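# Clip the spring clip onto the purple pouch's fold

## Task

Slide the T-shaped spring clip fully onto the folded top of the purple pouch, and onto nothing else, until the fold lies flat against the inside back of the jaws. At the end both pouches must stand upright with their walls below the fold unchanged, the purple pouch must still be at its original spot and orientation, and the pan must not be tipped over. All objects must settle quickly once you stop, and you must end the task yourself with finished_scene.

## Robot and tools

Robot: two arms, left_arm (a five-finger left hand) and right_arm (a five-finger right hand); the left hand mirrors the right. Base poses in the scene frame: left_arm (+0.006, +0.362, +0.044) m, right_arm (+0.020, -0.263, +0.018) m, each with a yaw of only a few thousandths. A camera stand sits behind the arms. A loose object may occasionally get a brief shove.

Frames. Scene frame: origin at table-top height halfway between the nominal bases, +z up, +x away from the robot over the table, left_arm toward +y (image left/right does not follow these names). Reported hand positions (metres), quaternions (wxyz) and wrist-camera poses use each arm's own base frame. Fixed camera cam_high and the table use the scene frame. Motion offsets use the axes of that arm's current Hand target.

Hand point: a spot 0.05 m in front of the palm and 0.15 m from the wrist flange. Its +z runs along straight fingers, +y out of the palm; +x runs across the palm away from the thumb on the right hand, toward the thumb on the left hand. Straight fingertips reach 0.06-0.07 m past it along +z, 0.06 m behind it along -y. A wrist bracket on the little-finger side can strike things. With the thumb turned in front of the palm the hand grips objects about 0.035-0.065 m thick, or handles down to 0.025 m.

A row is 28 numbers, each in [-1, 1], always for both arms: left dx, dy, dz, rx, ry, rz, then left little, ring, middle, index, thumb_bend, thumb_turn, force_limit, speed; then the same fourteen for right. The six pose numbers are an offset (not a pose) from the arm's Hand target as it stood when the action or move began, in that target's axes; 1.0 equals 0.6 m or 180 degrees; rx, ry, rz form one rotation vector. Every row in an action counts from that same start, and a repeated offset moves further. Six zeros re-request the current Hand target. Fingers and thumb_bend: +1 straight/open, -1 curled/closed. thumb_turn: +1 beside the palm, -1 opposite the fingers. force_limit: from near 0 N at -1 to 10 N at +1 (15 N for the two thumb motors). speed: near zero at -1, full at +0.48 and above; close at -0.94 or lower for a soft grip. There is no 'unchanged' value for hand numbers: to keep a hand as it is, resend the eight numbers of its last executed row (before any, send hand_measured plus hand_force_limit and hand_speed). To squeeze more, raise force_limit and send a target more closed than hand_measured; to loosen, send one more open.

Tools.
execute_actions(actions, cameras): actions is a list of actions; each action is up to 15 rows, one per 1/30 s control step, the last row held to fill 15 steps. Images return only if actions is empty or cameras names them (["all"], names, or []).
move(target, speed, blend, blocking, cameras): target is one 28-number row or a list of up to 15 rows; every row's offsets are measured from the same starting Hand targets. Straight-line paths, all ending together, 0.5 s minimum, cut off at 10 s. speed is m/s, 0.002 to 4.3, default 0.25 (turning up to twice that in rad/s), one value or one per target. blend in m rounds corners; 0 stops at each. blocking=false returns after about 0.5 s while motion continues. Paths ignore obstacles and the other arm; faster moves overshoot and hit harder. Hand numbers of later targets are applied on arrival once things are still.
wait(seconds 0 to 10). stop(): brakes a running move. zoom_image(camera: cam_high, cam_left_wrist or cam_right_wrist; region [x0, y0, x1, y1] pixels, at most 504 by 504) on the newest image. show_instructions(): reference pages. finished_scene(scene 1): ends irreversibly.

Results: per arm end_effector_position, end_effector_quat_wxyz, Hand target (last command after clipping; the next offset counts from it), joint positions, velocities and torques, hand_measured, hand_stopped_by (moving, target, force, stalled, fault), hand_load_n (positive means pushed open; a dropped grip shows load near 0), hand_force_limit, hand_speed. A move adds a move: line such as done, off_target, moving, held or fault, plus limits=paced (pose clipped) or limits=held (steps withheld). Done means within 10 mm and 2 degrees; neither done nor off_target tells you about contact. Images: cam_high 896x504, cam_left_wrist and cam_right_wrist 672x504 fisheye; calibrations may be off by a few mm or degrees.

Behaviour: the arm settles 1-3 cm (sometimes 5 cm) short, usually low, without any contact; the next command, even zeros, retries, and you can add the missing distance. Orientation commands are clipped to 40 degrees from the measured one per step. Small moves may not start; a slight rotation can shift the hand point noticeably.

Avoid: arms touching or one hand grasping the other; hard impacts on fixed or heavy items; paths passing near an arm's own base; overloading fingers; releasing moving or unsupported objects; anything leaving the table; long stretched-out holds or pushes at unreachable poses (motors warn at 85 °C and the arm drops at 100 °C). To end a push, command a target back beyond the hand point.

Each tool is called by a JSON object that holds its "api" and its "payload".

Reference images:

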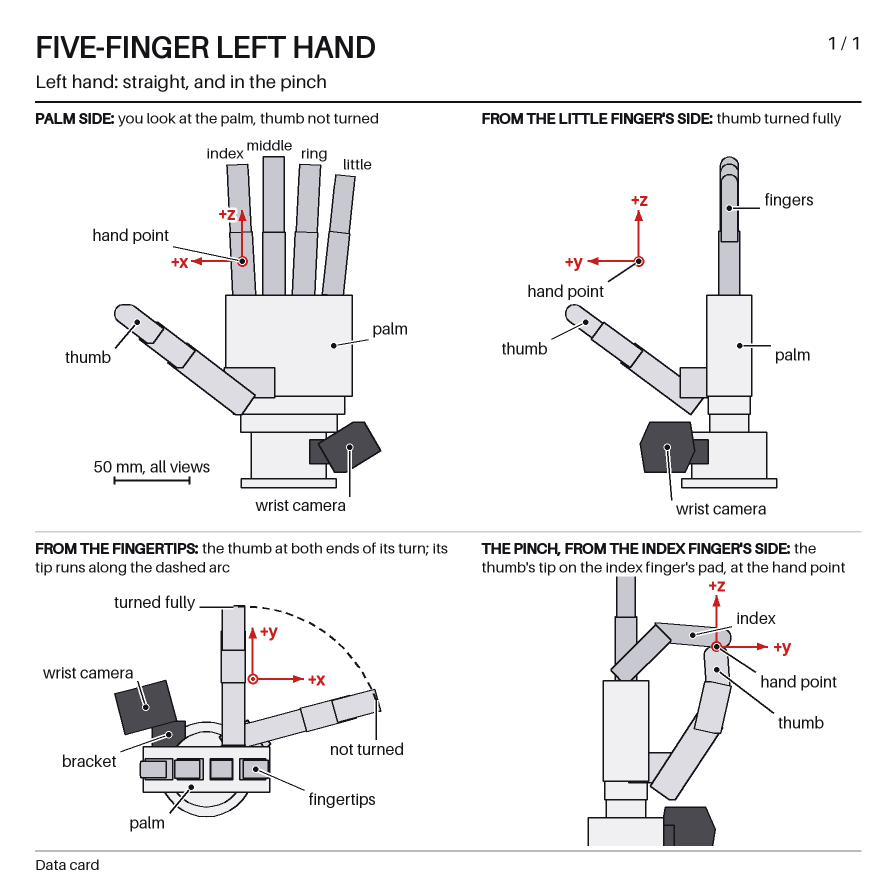

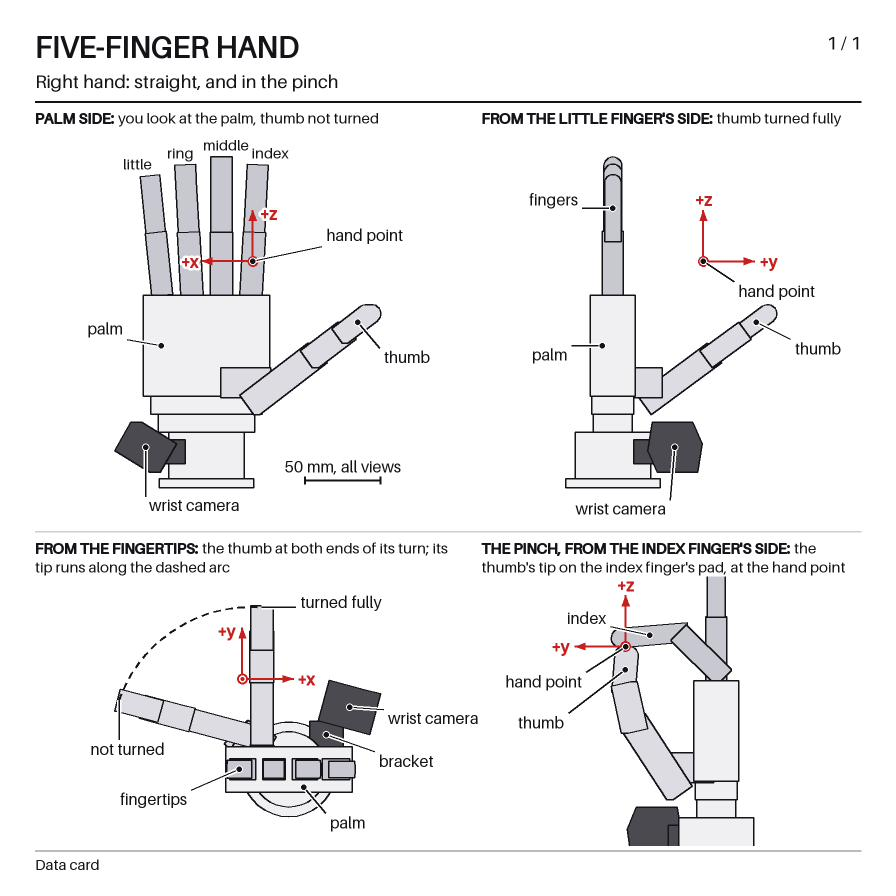

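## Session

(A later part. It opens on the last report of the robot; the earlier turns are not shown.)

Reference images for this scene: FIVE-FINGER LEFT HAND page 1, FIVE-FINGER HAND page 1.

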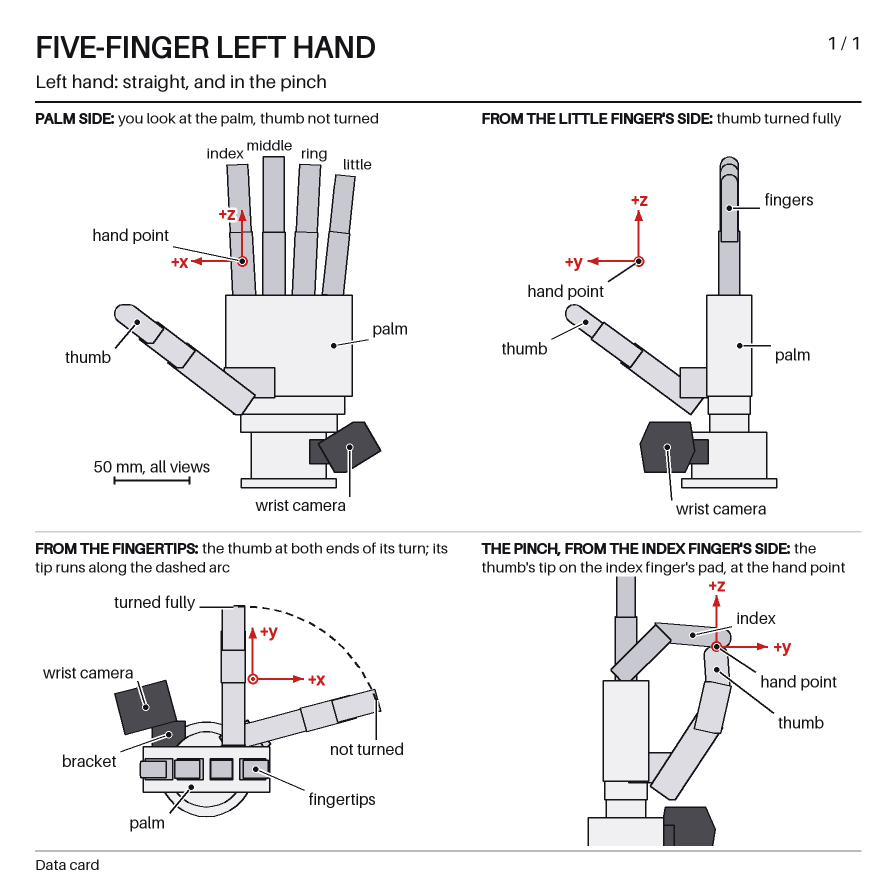

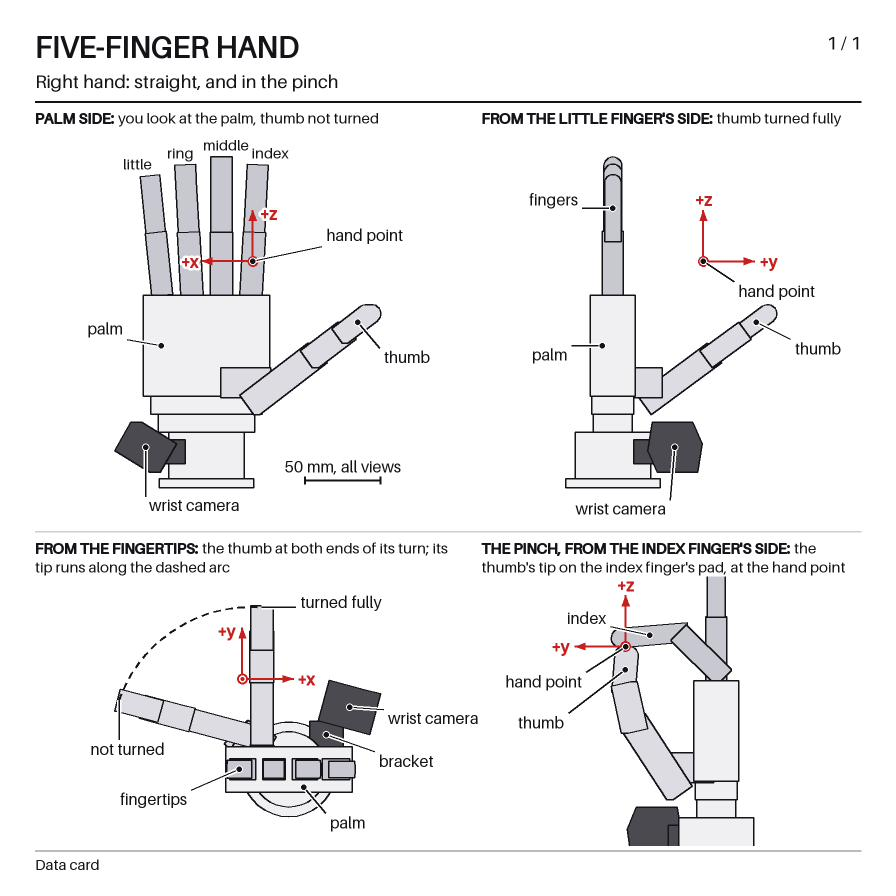

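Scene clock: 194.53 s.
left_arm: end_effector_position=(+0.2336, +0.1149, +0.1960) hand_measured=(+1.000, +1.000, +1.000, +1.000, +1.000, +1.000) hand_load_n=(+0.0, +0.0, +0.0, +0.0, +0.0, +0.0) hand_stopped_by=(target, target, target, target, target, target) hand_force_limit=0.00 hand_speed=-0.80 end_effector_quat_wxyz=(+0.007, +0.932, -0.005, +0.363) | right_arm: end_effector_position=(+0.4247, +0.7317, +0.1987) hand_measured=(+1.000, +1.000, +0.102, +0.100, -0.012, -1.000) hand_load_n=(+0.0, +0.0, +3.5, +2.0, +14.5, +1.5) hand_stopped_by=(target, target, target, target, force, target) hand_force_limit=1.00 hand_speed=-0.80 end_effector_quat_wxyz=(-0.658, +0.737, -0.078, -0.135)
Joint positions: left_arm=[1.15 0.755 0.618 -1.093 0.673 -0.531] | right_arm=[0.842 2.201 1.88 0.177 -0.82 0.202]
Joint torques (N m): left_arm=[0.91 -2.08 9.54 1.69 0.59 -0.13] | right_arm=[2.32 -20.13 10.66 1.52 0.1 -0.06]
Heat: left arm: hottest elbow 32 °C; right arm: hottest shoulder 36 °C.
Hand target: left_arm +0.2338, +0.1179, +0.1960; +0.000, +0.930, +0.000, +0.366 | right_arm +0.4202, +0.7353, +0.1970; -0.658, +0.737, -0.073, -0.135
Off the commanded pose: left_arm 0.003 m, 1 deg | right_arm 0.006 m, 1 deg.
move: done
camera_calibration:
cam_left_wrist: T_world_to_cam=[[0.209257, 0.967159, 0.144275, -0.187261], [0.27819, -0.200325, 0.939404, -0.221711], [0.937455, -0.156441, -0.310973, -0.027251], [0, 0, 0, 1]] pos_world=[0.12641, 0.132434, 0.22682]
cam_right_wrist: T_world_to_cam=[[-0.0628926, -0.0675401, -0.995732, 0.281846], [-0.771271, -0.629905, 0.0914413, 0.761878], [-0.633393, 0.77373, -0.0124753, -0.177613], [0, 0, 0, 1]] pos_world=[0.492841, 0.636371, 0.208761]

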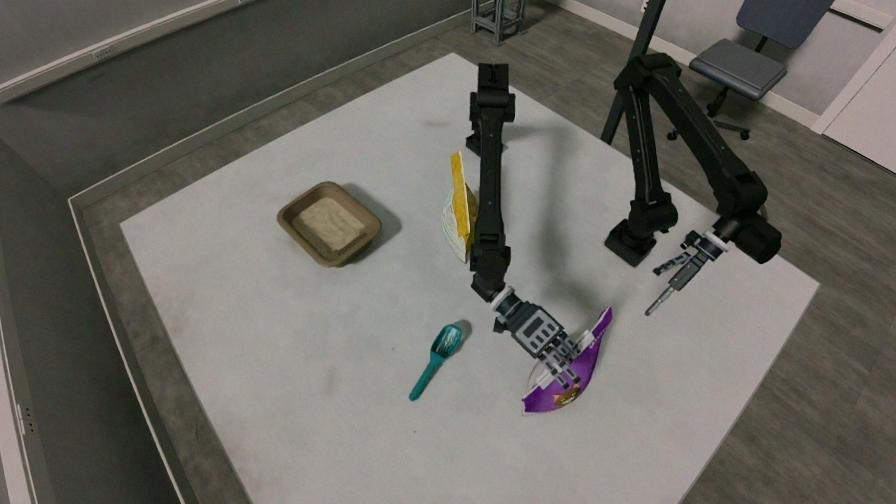

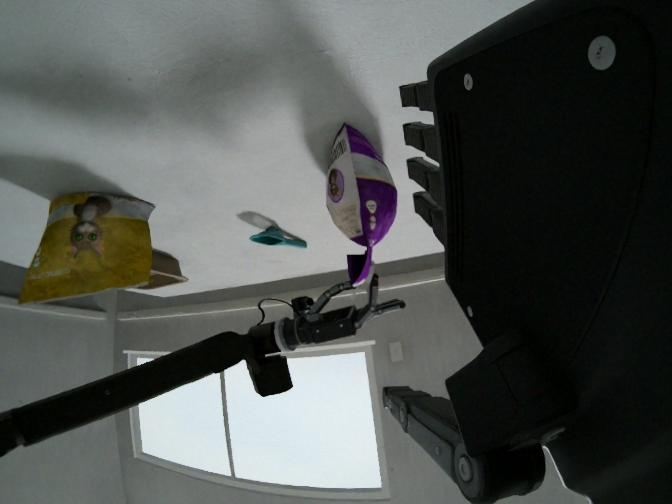

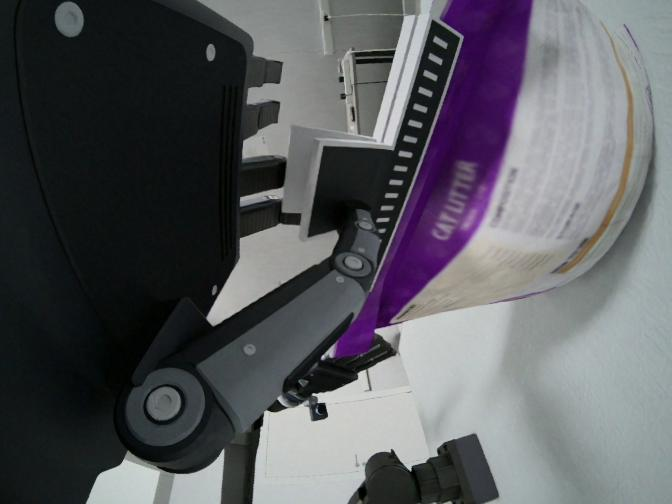

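{"api": "move", "payload": {"target": [[0,0,0,0,0,0,1,1,1,1,1,1,0,-0.8,0,0,0,0,0,0,1,1,0.3,0.3,0.08,-1,1,-0.8],[0,0,0,0,0,0,1,1,1,1,1,1,0,-0.8,0,0,0,0,0,0,1,1,0.9,0.9,0.08,-1,1,-0.4]], "speed": 0.05, "cameras": ["cam_left_wrist","cam_right_wrist","cam_high"]}}

{"api": "zoom_image", "payload": {"camera": "cam_right_wrist", "region": [280, 0, 520, 370]}}

{"api": "zoom_image", "payload": {"camera": "cam_left_wrist", "region": [340, 230, 400, 310]}}

{"api": "zoom_image", "payload": {"camera": "cam_high", "region": [500, 290, 630, 420]}}

Scene clock: 197.27 s.
left_arm: end_effector_position=(+0.2336, +0.1149, +0.1960) hand_measured=(+1.000, +1.000, +1.000, +1.000, +1.000, +1.000) hand_load_n=(+0.0, +0.0, +0.0, +0.0, +0.0, +0.0) hand_stopped_by=(target, target, target, target, target, target) hand_force_limit=0.00 hand_speed=-0.80 end_effector_quat_wxyz=(+0.007, +0.932, -0.005, +0.363) | right_arm: end_effector_position=(+0.4246, +0.7316, +0.1987) hand_measured=(+1.000, +1.000, +0.900, +0.900, +0.080, -1.000) hand_load_n=(+0.0, +0.0, +0.0, +0.0, +0.0, +0.0) hand_stopped_by=(target, target, target, target, target, target) hand_force_limit=1.00 hand_speed=-0.40 end_effector_quat_wxyz=(-0.658, +0.737, -0.078, -0.135)
Joint positions: left_arm=[1.15 0.755 0.618 -1.093 0.673 -0.531] | right_arm=[0.842 2.201 1.88 0.177 -0.82 0.202]
Joint torques (N m): left_arm=[1.03 -2.08 9.54 1.68 0.59 -0.14] | right_arm=[2.32 -20.13 10.66 1.54 0.1 -0.07]
Heat: left arm: hottest elbow 32 °C; right arm: hottest shoulder 36 °C.
Hand target: left_arm +0.2338, +0.1179, +0.1960; +0.000, +0.930, +0.000, +0.366 | right_arm +0.4201, +0.7353, +0.1970; -0.658, +0.737, -0.073, -0.135
Off the commanded pose: left_arm 0.003 m, 1 deg | right_arm 0.006 m, 1 deg.
move: done
camera_calibration:
cam_left_wrist: T_world_to_cam=[[0.209257, 0.967159, 0.144275, -0.187261], [0.27819, -0.200325, 0.939404, -0.221711], [0.937455, -0.156441, -0.310973, -0.027251], [0, 0, 0, 1]] pos_world=[0.12641, 0.132434, 0.22682]
cam_right_wrist: T_world_to_cam=[[-0.062934, -0.0674869, -0.995733, 0.281827], [-0.771038, -0.630189, 0.0914442, 0.761867], [-0.633671, 0.773503, -0.0123746, -0.177415], [0, 0, 0, 1]] pos_world=[0.492742, 0.63637, 0.20876]

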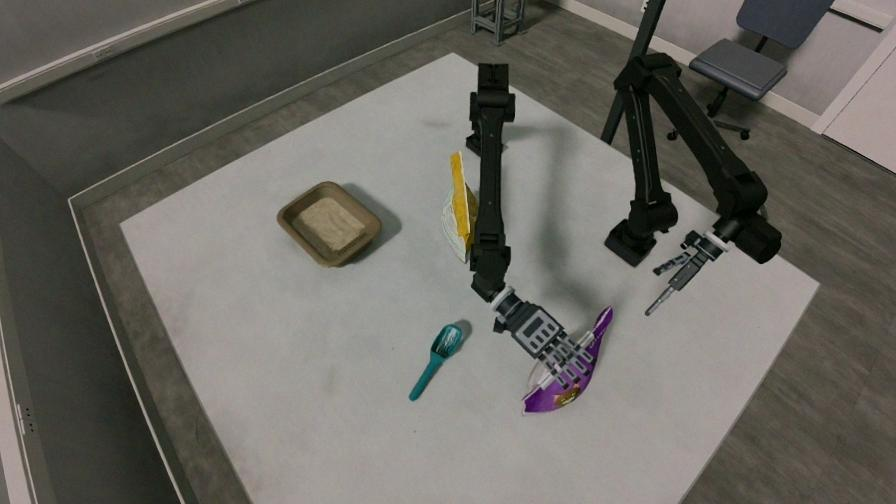

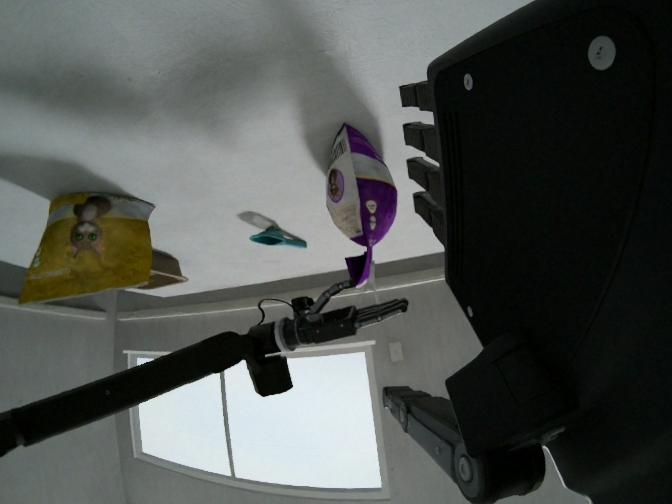

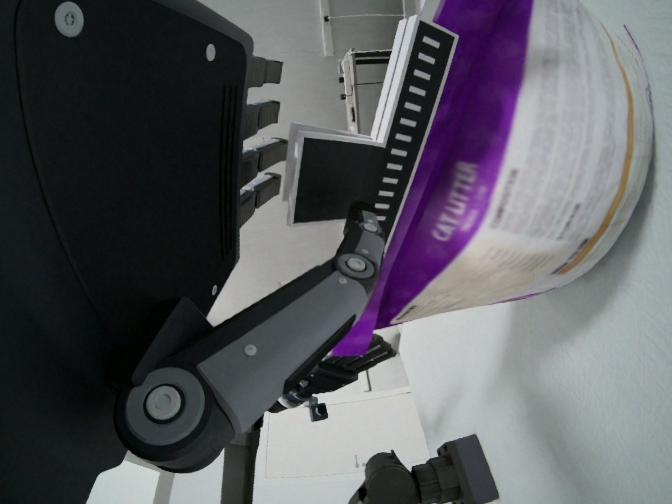

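Scaled by 1.362 from the camera's 672x504 image, which has a finer 960x720 frame.

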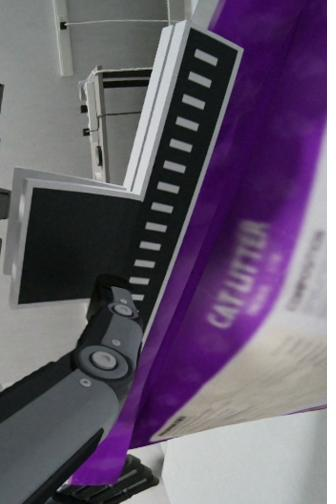

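Scaled by 6.300 from the camera's 672x504 image, which has a finer 960x720 frame.

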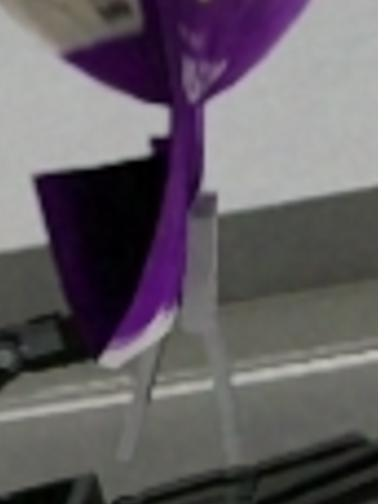

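Scaled by 3.877 from the camera's 896x504 image, which has a finer 1280x720 frame.

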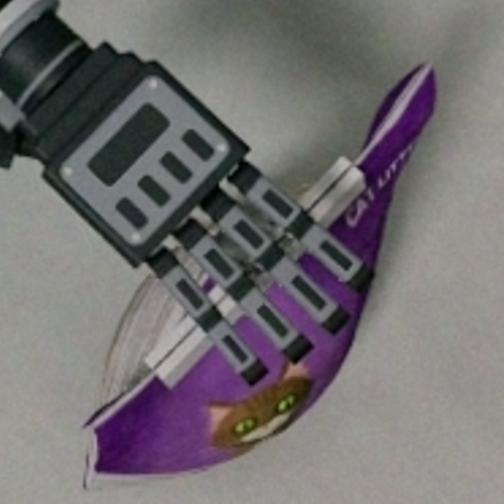

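{"api": "move", "payload": {"target": [[0,0,0,0,0,0,1,1,1,1,1,1,0,-0.8,-0.0115,-0.0167,-0.0602,0,0,0,1,1,0.9,0.9,0.08,-1,1,-0.4],[0,0,0,0,0,0,1,1,1,1,1,1,0,-0.8,-0.0428,-0.094,-0.1348,0,0,0,1,1,0.9,0.9,0.08,-1,1,-0.4]], "speed": 0.1, "blend": [0.01,0], "cameras": ["cam_left_wrist","cam_right_wrist","cam_high"]}}

{"api": "zoom_image", "payload": {"camera": "cam_right_wrist", "region": [280, 0, 560, 370]}}

{"api": "zoom_image", "payload": {"camera": "cam_left_wrist", "region": [340, 230, 400, 310]}}

{"api": "zoom_image", "payload": {"camera": "cam_high", "region": [500, 290, 630, 420]}}

Scene clock: 199.83 s.
left_arm: end_effector_position=(+0.2336, +0.1149, +0.1960) hand_measured=(+1.000, +1.000, +1.000, +1.000, +1.000, +1.000) hand_load_n=(+0.0, +0.0, +0.0, +0.0, -0.5, +0.0) hand_stopped_by=(target, target, target, target, target, target) hand_force_limit=0.00 hand_speed=-0.80 end_effector_quat_wxyz=(+0.007, +0.932, -0.005, +0.363) | right_arm: end_effector_position=(+0.4193, +0.6656, +0.2534) hand_measured=(+1.000, +1.000, +0.900, +0.900, +0.080, -1.000) hand_load_n=(-0.5, +0.0, +0.0, -0.5, +0.0, +0.0) hand_stopped_by=(target, target, target, target, target, target) hand_force_limit=1.00 hand_speed=-0.40 end_effector_quat_wxyz=(-0.654, +0.739, -0.079, -0.141)
Joint positions: left_arm=[1.15 0.755 0.618 -1.093 0.673 -0.531] | right_arm=[0.783 2.019 1.731 0.121 -0.887 0.187]
Joint torques (N m): left_arm=[0.91 -2.02 9.55 1.62 0.59 -0.15] | right_arm=[1.2 -19.96 10.35 1.21 -0.08 -0.08]
Heat: left arm: hottest elbow 32 °C; right arm: hottest shoulder 36 °C.
Hand target: left_arm +0.2338, +0.1179, +0.1960; +0.000, +0.930, +0.000, +0.366 | right_arm +0.4201, +0.6604, +0.2662; -0.658, +0.737, -0.073, -0.135
Off the commanded pose: left_arm 0.003 m, 1 deg | right_arm 0.014 m, 1 deg.
move: off_target (right_arm)
camera_calibration:
cam_left_wrist: T_world_to_cam=[[0.209257, 0.967159, 0.144275, -0.187261], [0.27819, -0.200325, 0.939404, -0.221711], [0.937455, -0.156441, -0.310973, -0.027251], [0, 0, 0, 1]] pos_world=[0.12641, 0.132434, 0.22682]
cam_right_wrist: T_world_to_cam=[[-0.0722506, -0.0771372, -0.994399, 0.341534], [-0.764802, -0.635672, 0.104879, 0.708813], [-0.640201, 0.768096, -0.013067, -0.122466], [0, 0, 0, 1]] pos_world=[0.488375, 0.570983, 0.263681]

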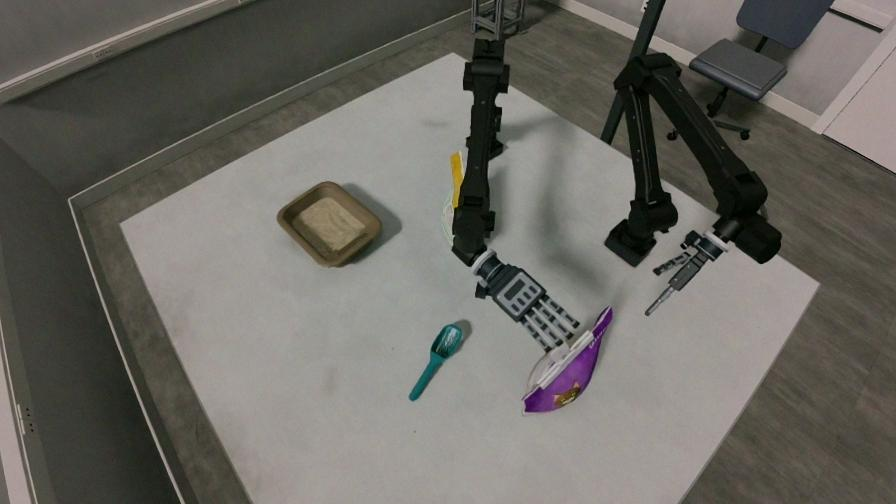

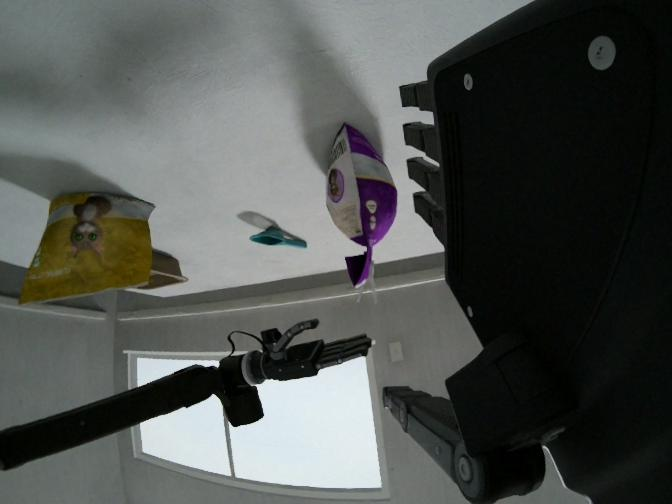

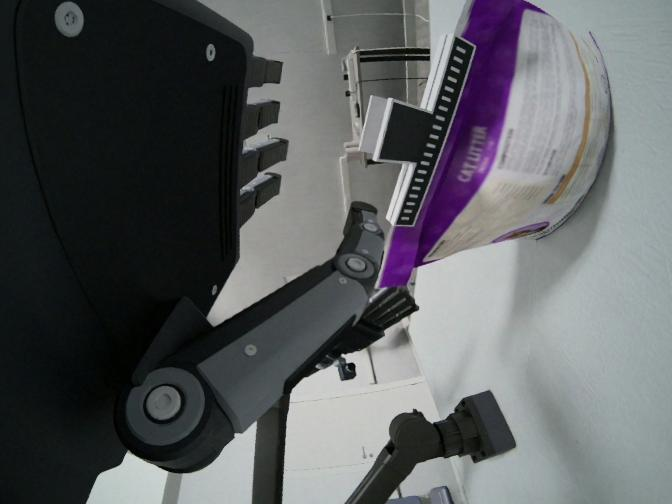

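Scaled by 1.362 from the camera's 672x504 image, which has a finer 960x720 frame.

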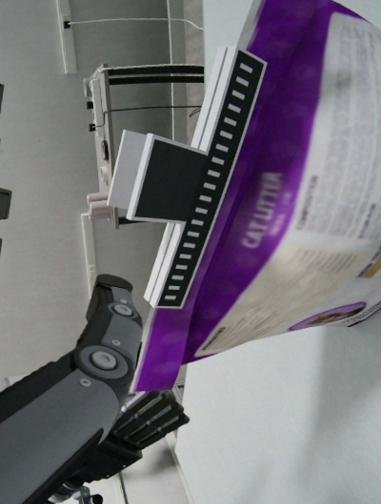

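Scaled by 6.300 from the camera's 672x504 image, which has a finer 960x720 frame.

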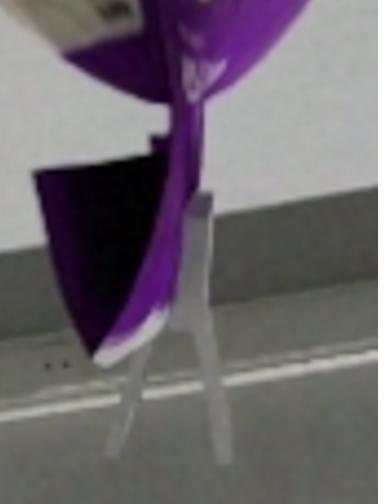

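Scaled by 3.877 from the camera's 896x504 image, which has a finer 1280x720 frame.

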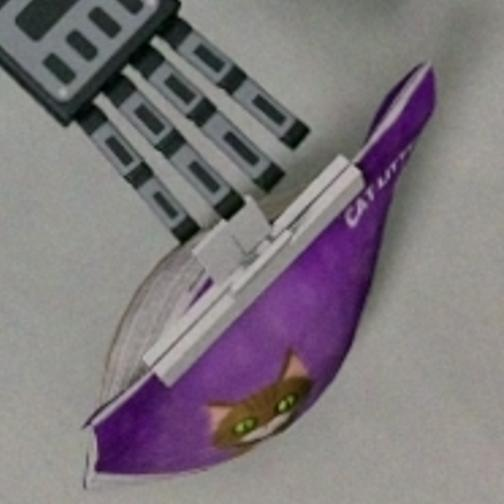

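{"api": "zoom_image", "payload": {"camera": "cam_right_wrist", "region": [430, 0, 520, 90]}}

{"api": "zoom_image", "payload": {"camera": "cam_right_wrist", "region": [360, 190, 440, 300]}}

{"api": "zoom_image", "payload": {"camera": "cam_left_wrist", "region": [350, 255, 380, 300]}}

{"api": "zoom_image", "payload": {"camera": "cam_high", "region": [525, 355, 575, 405]}}

{"api": "zoom_image", "payload": {"camera": "cam_high", "region": [565, 315, 615, 365]}}

Scaled by 5.600 from the camera's 672x504 image, which has a finer 960x720 frame.

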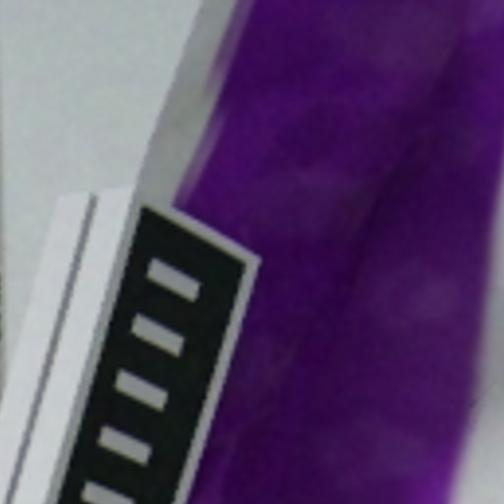

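Scaled by 4.582 from the camera's 672x504 image, which has a finer 960x720 frame.

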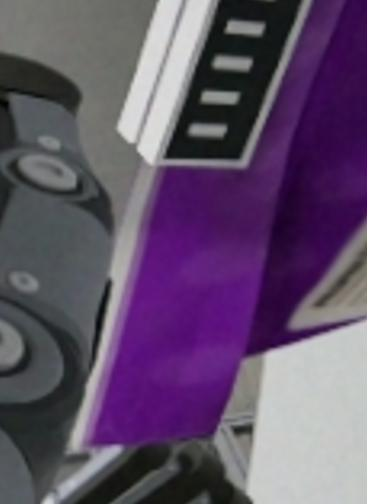

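Scaled by 11.200 from the camera's 672x504 image, which has a finer 960x720 frame.

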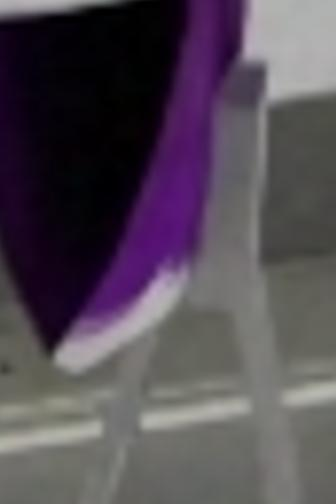

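Scaled by 10.080 from the camera's 896x504 image, which has a finer 1280x720 frame.

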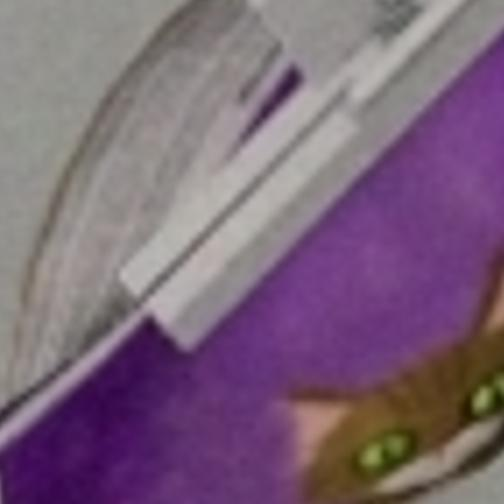

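Scaled by 10.080 from the camera's 896x504 image, which has a finer 1280x720 frame.

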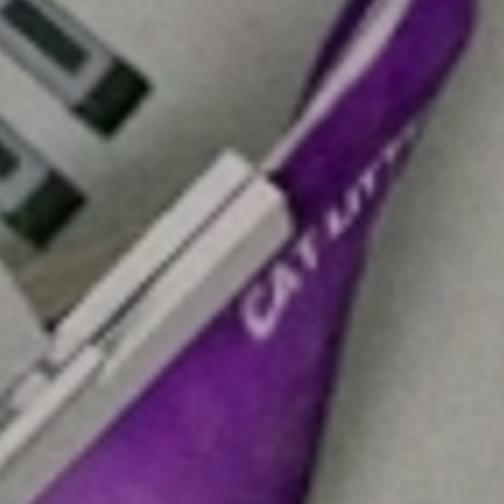

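{"api": "move", "payload": {"target": [0,0,0,0,0,0,1,1,1,1,1,1,0,-0.8,-0.0363,-0.0587,-0.173,0,0,0,1,1,0.9,0.9,0.08,-1,1,-0.4], "speed": 0.2, "cameras": ["cam_left_wrist","cam_right_wrist","cam_high"]}}

{"api": "zoom_image", "payload": {"camera": "cam_high", "region": [510, 295, 630, 420]}}

{"api": "zoom_image", "payload": {"camera": "cam_right_wrist", "region": [340, 0, 600, 300]}}

{"api": "zoom_image", "payload": {"camera": "cam_left_wrist", "region": [320, 110, 400, 310]}}

Scene clock: 206.03 s.
left_arm: end_effector_position=(+0.2336, +0.1149, +0.1960) hand_measured=(+1.000, +1.000, +1.000, +1.000, +1.000, +1.000) hand_load_n=(+0.0, +0.0, +0.0, +0.0, +0.0, +0.0) hand_stopped_by=(target, target, target, target, target, target) hand_force_limit=0.00 hand_speed=-0.80 end_effector_quat_wxyz=(+0.007, +0.932, -0.005, +0.363) | right_arm: end_effector_position=(+0.4261, +0.5589, +0.3137) hand_measured=(+1.000, +1.000, +0.900, +0.900, +0.080, -1.000) hand_load_n=(+0.0, +0.0, +0.0, +0.0, +0.0, +0.0) hand_stopped_by=(target, target, target, target, target, target) hand_force_limit=1.00 hand_speed=-0.40 end_effector_quat_wxyz=(-0.658, +0.736, -0.080, -0.133)
Joint positions: left_arm=[1.15 0.755 0.618 -1.093 0.673 -0.531] | right_arm=[0.654 1.8 1.562 0.056 -1.002 0.154]
Joint torques (N m): left_arm=[0.97 -1.9 9.61 1.62 0.59 -0.13] | right_arm=[2.37 -16.62 10.45 1.17 -0.09 -0.08]
Heat: left arm: hottest elbow 32 °C; right arm: hottest shoulder 36 °C.
Hand target: left_arm +0.2338, +0.1179, +0.1960; +0.000, +0.930, +0.000, +0.366 | right_arm +0.4199, +0.5605, +0.3164; -0.658, +0.737, -0.073, -0.135
Off the commanded pose: left_arm 0.003 m, 1 deg | right_arm 0.007 m, 1 deg.
move: done
camera_calibration:
cam_left_wrist: T_world_to_cam=[[0.209257, 0.967159, 0.144275, -0.187261], [0.27819, -0.200325, 0.939404, -0.221711], [0.937455, -0.156441, -0.310973, -0.027251], [0, 0, 0, 1]] pos_world=[0.12641, 0.132434, 0.22682]
cam_right_wrist: T_world_to_cam=[[-0.0640332, -0.0673295, -0.995674, 0.385174], [-0.773792, -0.626702, 0.0921425, 0.642627], [-0.630195, 0.776345, -0.0119693, -0.0445714], [0, 0, 0, 1]] pos_world=[0.493835, 0.463272, 0.323761]

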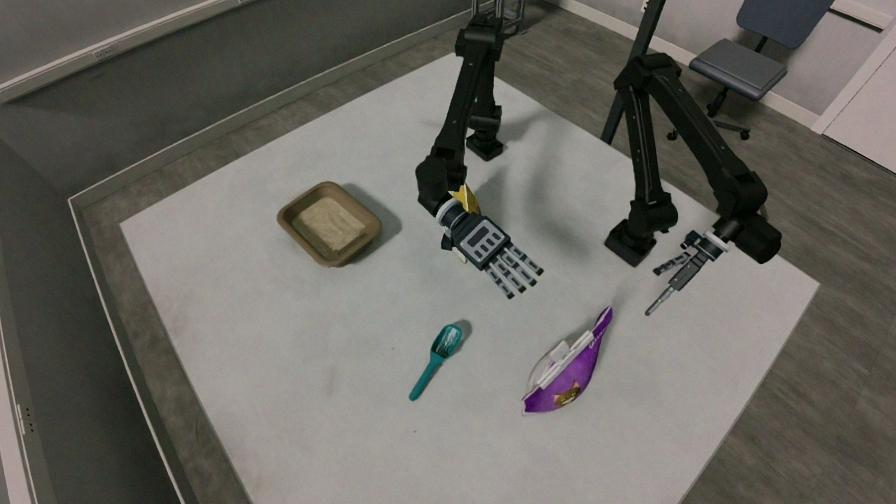

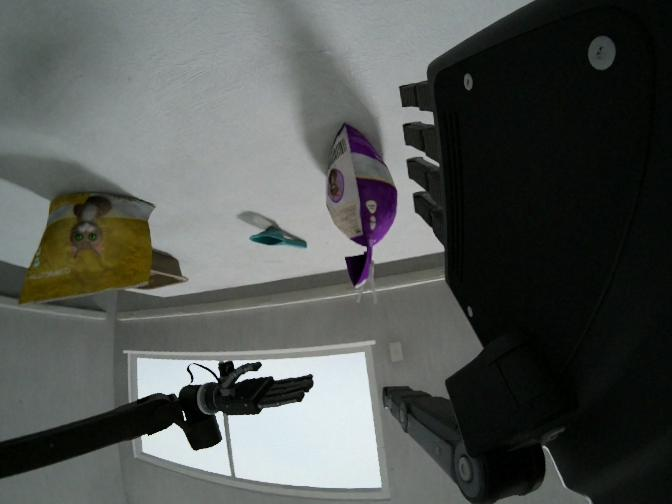

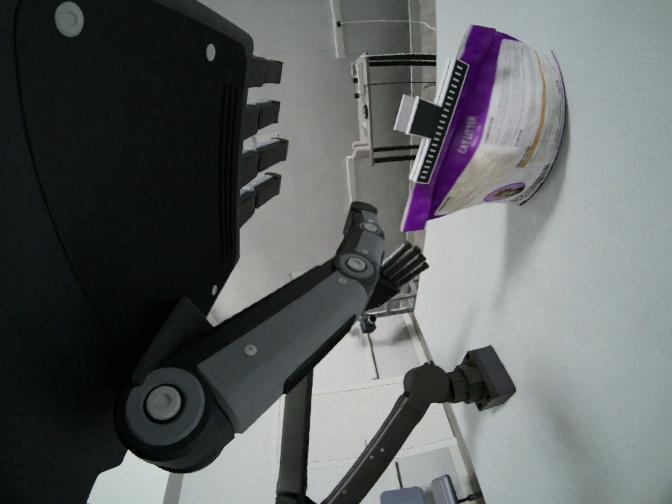

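Scaled by 4.032 from the camera's 896x504 image, which has a finer 1280x720 frame.

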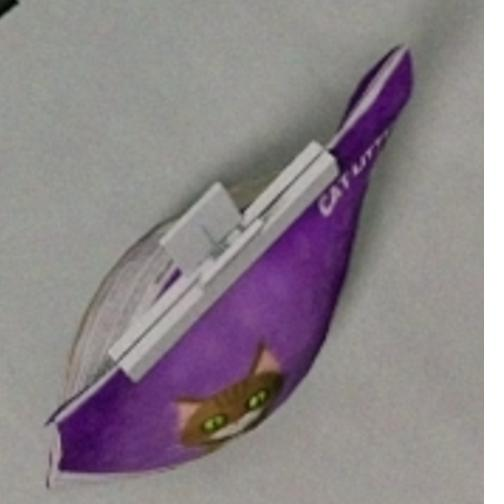

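Scaled by 1.680 from the camera's 672x504 image, which has a finer 960x720 frame.

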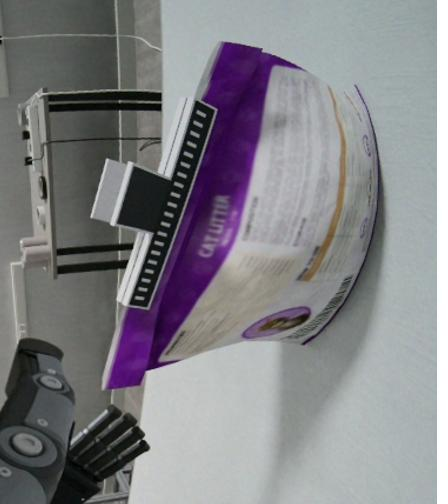

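Scaled by 2.520 from the camera's 672x504 image, which has a finer 960x720 frame.

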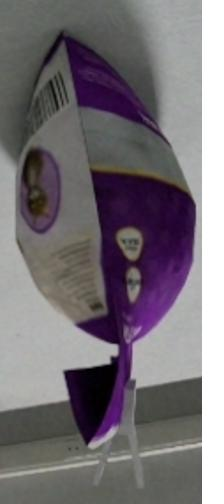

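{"api": "zoom_image", "payload": {"camera": "cam_right_wrist", "region": [430, 20, 510, 100]}}

{"api": "zoom_image", "payload": {"camera": "cam_right_wrist", "region": [390, 150, 470, 240]}}

Scaled by 6.300 from the camera's 672x504 image, which has a finer 960x720 frame.

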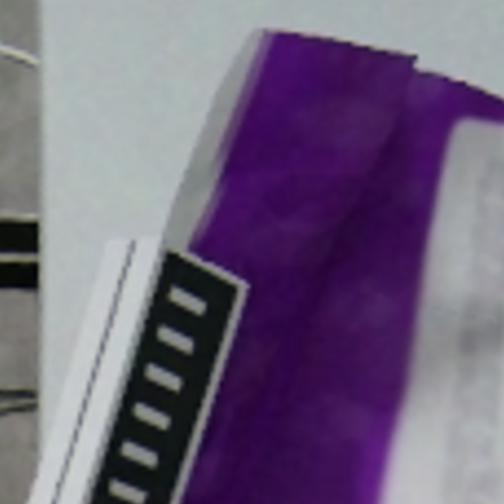

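Scaled by 5.600 from the camera's 672x504 image, which has a finer 960x720 frame.

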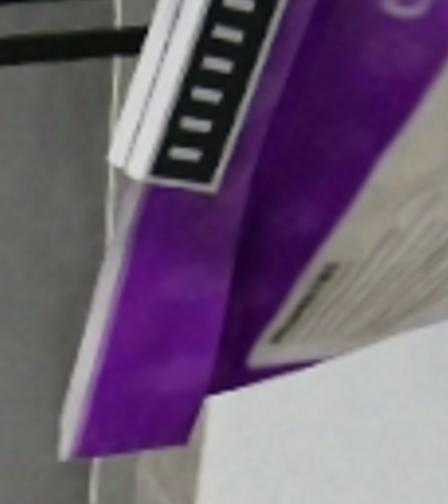

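{"api": "finished_scene", "payload": {}}

The scene is finished: the task was done.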